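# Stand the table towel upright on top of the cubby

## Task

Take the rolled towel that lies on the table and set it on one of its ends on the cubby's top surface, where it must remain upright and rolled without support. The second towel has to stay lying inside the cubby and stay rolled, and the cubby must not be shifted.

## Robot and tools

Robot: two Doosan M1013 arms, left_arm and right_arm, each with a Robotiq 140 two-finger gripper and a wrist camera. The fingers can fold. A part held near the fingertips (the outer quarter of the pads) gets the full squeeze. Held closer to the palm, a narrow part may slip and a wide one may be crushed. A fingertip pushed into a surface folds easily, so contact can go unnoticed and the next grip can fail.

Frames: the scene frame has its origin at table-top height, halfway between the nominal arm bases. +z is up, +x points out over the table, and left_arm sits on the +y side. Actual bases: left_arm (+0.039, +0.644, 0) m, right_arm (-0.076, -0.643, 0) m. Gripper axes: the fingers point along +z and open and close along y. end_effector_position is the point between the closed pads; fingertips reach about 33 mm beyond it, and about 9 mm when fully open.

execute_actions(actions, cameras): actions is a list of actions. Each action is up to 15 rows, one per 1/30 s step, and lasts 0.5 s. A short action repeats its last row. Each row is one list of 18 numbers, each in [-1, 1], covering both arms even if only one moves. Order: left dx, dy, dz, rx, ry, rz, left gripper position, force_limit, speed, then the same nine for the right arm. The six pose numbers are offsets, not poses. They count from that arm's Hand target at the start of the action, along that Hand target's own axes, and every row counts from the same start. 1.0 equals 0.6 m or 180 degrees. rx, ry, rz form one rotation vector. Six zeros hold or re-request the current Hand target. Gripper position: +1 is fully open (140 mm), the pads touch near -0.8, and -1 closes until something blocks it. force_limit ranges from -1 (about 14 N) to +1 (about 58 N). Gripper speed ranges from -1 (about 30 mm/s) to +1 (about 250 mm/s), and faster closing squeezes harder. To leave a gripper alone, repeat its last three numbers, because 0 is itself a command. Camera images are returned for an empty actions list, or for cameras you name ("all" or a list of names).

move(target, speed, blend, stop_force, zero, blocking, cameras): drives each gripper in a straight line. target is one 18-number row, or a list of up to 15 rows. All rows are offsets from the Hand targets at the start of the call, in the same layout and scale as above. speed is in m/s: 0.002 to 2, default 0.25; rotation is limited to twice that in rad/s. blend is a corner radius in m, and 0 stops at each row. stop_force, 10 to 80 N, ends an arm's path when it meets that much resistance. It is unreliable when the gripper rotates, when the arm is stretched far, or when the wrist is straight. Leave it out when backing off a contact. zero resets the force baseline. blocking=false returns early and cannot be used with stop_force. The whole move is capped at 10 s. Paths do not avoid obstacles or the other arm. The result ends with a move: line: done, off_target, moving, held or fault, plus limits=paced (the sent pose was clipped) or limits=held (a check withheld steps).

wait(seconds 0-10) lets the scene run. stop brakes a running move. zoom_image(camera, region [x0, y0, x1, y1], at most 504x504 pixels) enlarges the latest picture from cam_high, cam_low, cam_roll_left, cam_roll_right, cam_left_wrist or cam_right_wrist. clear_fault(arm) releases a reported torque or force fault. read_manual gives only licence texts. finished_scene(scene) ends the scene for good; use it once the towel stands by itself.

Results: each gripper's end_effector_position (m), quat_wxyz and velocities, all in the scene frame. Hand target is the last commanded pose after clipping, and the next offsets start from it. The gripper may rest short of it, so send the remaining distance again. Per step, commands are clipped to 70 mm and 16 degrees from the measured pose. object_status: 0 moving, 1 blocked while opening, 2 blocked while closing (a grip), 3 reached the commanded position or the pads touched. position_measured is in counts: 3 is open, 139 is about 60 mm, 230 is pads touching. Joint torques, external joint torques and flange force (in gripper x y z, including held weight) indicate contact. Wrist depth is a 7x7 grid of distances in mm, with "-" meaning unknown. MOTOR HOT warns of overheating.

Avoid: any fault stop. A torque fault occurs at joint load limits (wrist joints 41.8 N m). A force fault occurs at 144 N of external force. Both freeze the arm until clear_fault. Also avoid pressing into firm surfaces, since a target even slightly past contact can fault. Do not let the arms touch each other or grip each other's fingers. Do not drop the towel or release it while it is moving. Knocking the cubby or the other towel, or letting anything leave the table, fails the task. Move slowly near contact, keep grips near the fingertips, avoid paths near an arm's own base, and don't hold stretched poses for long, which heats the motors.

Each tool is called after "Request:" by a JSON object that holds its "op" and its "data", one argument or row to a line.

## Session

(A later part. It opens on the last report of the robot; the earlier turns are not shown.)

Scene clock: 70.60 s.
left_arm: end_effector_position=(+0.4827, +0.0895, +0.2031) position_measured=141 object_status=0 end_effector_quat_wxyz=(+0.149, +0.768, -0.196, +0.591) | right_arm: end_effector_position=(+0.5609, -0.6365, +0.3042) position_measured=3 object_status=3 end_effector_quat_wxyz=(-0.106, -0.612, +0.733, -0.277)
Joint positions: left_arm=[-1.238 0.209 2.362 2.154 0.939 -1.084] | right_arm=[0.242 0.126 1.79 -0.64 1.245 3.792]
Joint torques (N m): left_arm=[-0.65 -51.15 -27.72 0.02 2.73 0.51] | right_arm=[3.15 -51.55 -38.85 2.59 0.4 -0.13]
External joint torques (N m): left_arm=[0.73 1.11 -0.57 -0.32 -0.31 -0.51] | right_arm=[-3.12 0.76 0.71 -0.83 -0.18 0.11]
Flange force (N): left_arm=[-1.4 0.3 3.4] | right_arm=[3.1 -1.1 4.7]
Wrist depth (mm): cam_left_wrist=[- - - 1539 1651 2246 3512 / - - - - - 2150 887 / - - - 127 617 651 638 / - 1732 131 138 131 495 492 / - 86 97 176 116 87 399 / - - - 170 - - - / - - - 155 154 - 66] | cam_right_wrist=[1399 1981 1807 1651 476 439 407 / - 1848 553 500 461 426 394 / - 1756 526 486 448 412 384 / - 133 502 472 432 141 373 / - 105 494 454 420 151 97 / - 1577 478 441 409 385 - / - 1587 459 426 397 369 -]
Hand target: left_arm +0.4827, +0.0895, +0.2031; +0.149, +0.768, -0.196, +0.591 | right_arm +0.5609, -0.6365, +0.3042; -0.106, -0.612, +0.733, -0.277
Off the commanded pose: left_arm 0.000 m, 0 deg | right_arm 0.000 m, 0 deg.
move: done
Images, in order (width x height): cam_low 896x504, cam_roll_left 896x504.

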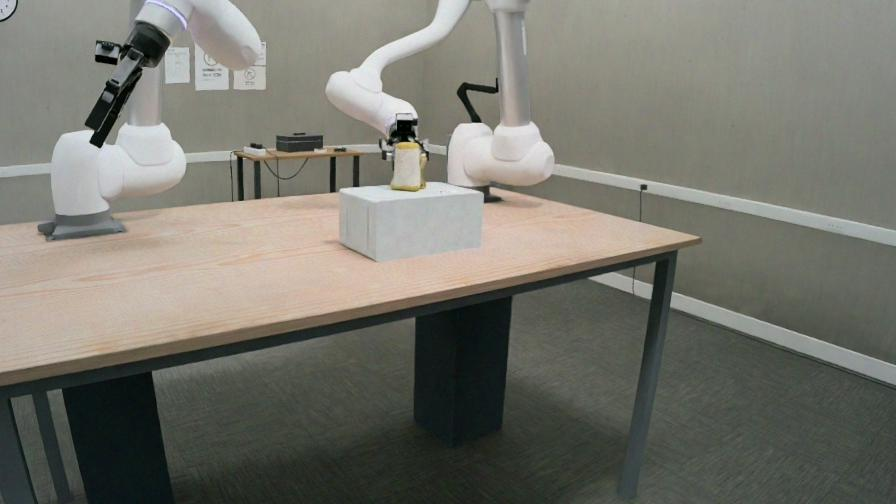

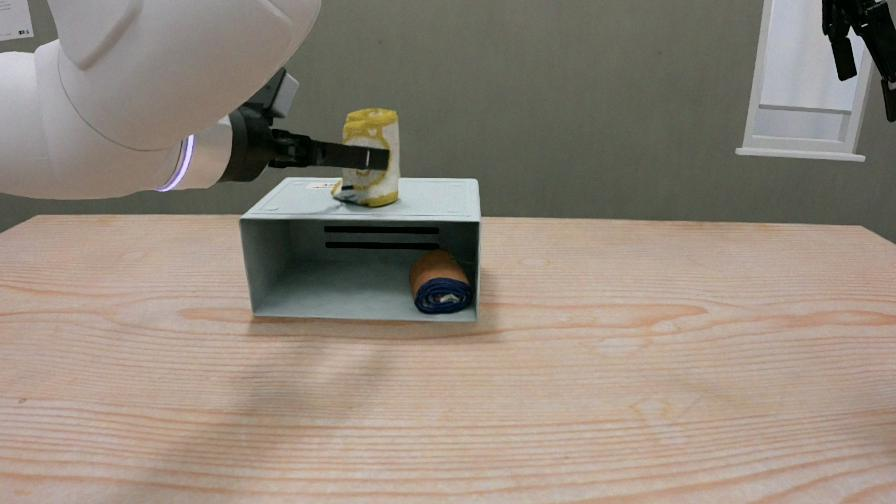

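Request:
{"op": "move", "data": {
  "target": [0,0,0,0,0,0,0.9,-1,-1,0,0,0,0,0,0,1,1,1]
}}

Request:
{"op": "move", "data": {
  "target": [0,0,-0.24,0,0,0,0.9,-1,-1,0,0,0,0,0,0,1,1,1],
  "speed": 0.12,
  "cameras": ["cam_roll_left","cam_low","cam_high"]
}}

Request:
{"op": "zoom_image", "data": {
  "camera": "cam_high",
  "region": [420, 130, 560, 300]
}}

Request:
{"op": "zoom_image", "data": {
  "camera": "cam_roll_left",
  "region": [240, 60, 440, 240]
}}

Scene clock: 77.80 s.
left_arm: end_effector_position=(+0.4827, +0.0895, +0.2031) position_measured=16 object_status=0 end_effector_quat_wxyz=(+0.149, +0.768, -0.196, +0.591) | right_arm: end_effector_position=(+0.5609, -0.6365, +0.3042) position_measured=3 object_status=3 end_effector_quat_wxyz=(-0.106, -0.612, +0.733, -0.277)
Joint positions: left_arm=[-1.238 0.209 2.362 2.154 0.939 -1.084] | right_arm=[0.242 0.126 1.79 -0.64 1.245 3.792]
Joint torques (N m): left_arm=[-0.7 -50.9 -27.64 0.02 2.67 0.55] | right_arm=[3.14 -51.79 -39 2.55 0.43 -0.17]
External joint torques (N m): left_arm=[0.77 0.76 -0.78 -0.33 -0.29 -0.55] | right_arm=[-3.1 1.12 0.87 -0.79 -0.21 0.15]
Flange force (N): left_arm=[-0.8 0.2 3.2] | right_arm=[2.7 -1.1 5.0]
Wrist depth (mm): cam_left_wrist=[- - - - - 2078 2131 / 1259 1259 - 144 - - 2681 / - - 1558 - 649 643 641 / - 120 252 137 259 141 491 / - 103 199 175 - 131 - / - 111 181 172 174 183 - / - 156 157 155 160 255 -] | cam_right_wrist=[1538 1919 1756 1597 487 439 406 / 1456 1807 551 501 459 423 394 / - 1781 530 485 445 413 383 / - 133 503 469 433 141 373 / - 105 488 452 418 152 97 / - 1597 477 442 409 383 - / - 1577 463 427 396 371 -]
Hand target: left_arm +0.4827, +0.0895, +0.2031; +0.149, +0.768, -0.196, +0.591 | right_arm +0.5609, -0.6365, +0.3042; -0.106, -0.612, +0.733, -0.277
Off the commanded pose: left_arm 0.000 m, 0 deg | right_arm 0.000 m, 0 deg.
move: done

Scene clock: 79.37 s.
left_arm: end_effector_position=(+0.3604, +0.1559, +0.2401) position_measured=16 object_status=3 end_effector_quat_wxyz=(+0.149, +0.768, -0.196, +0.591) | right_arm: end_effector_position=(+0.5609, -0.6365, +0.3042) position_measured=3 object_status=3 end_effector_quat_wxyz=(-0.106, -0.612, +0.733, -0.277)
Joint positions: left_arm=[-1.527 -0.001 2.499 1.83 1.06 -0.924] | right_arm=[0.242 0.126 1.79 -0.64 1.245 3.792]
Joint torques (N m): left_arm=[-0.61 -31.9 -29.83 1.08 2.43 0.55] | right_arm=[3.2 -51.91 -38.74 2.58 0.41 -0.14]
External joint torques (N m): left_arm=[0.63 1.52 -0.62 -0.34 -0.28 -0.55] | right_arm=[-3.18 0.82 0.49 -0.82 -0.18 0.13]
Flange force (N): left_arm=[-2.8 2.0 4.4] | right_arm=[3.0 -1.6 4.5]
Wrist depth (mm): cam_left_wrist=[- 1348 - - - 2653 - / - - - - 2246 941 - / - - - - 753 721 714 / - 121 317 305 - 141 546 / - 103 268 290 404 131 - / - 367 375 389 374 373 - / - 338 332 334 335 333 -] | cam_right_wrist=[- 1834 2098 1662 487 439 407 / - 1834 543 501 460 424 394 / - 1769 528 486 447 412 385 / - 133 503 471 434 141 372 / - 105 491 452 420 152 97 / - 1391 473 441 407 384 - / - 1548 462 428 398 370 -]
Hand target: left_arm +0.3604, +0.1559, +0.2401; +0.149, +0.768, -0.196, +0.591 | right_arm +0.5609, -0.6365, +0.3042; -0.106, -0.612, +0.733, -0.277
Off the commanded pose: left_arm 0.000 m, 0 deg | right_arm 0.000 m, 0 deg.
move: done
Images, in order (width x height): cam_high 896x504, cam_low 896x504, cam_roll_left 896x504.

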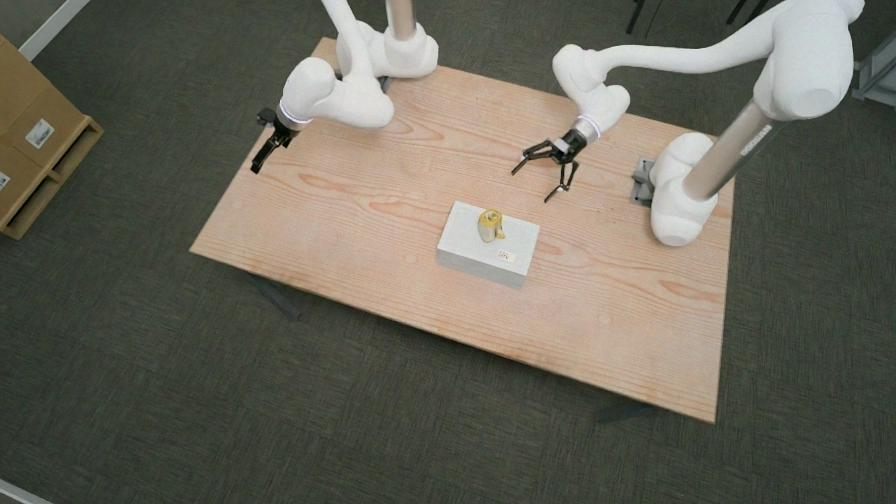

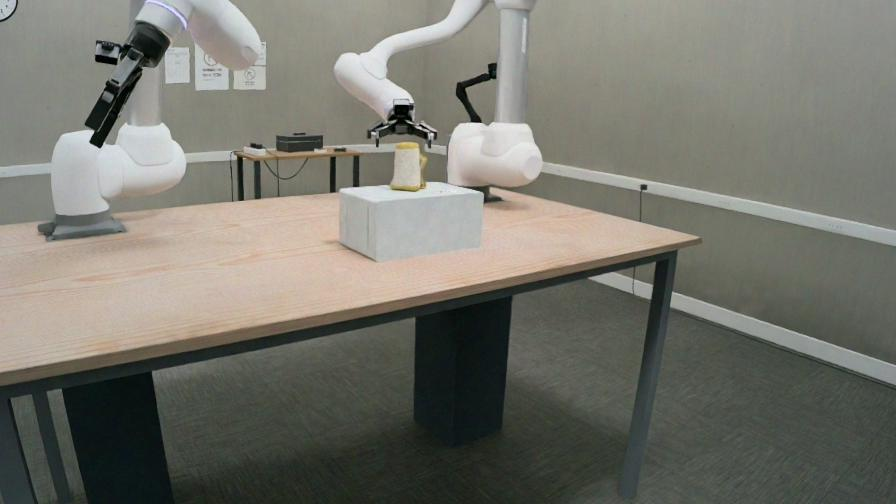

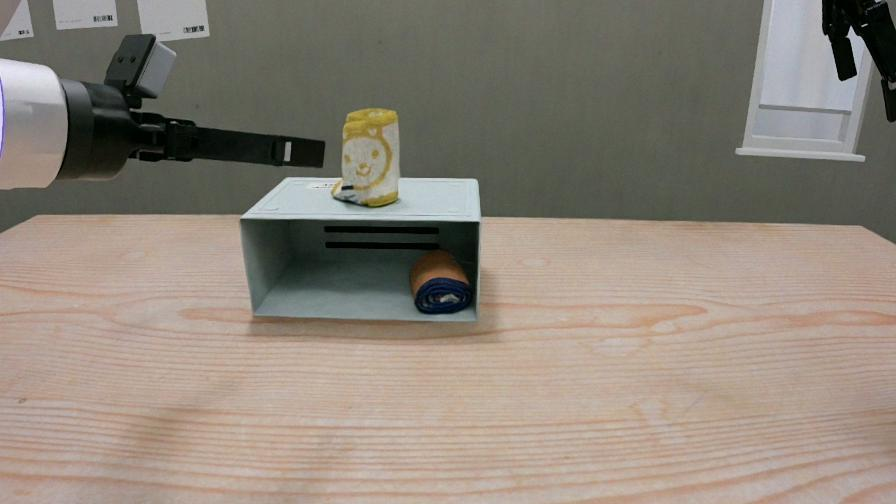

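Scaled by 2.965 from the camera's 896x504 image, which has a finer 1280x720 frame.

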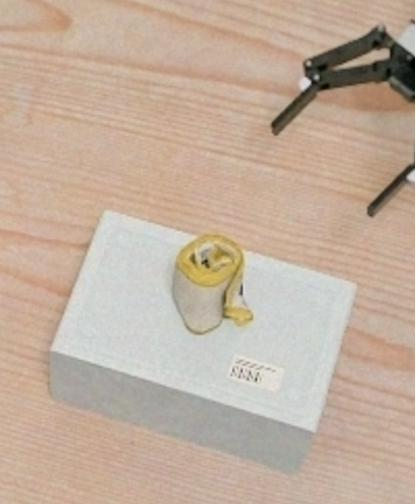

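Scaled by 2.520 from the camera's 896x504 image, which has a finer 1280x720 frame.

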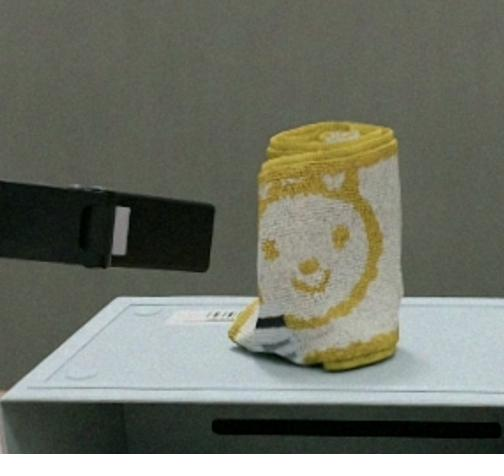

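Standing stable and rolled.

Request:
{"op": "finished_scene", "data": {
  "scene": 2
}}

The scene is finished: the task was done.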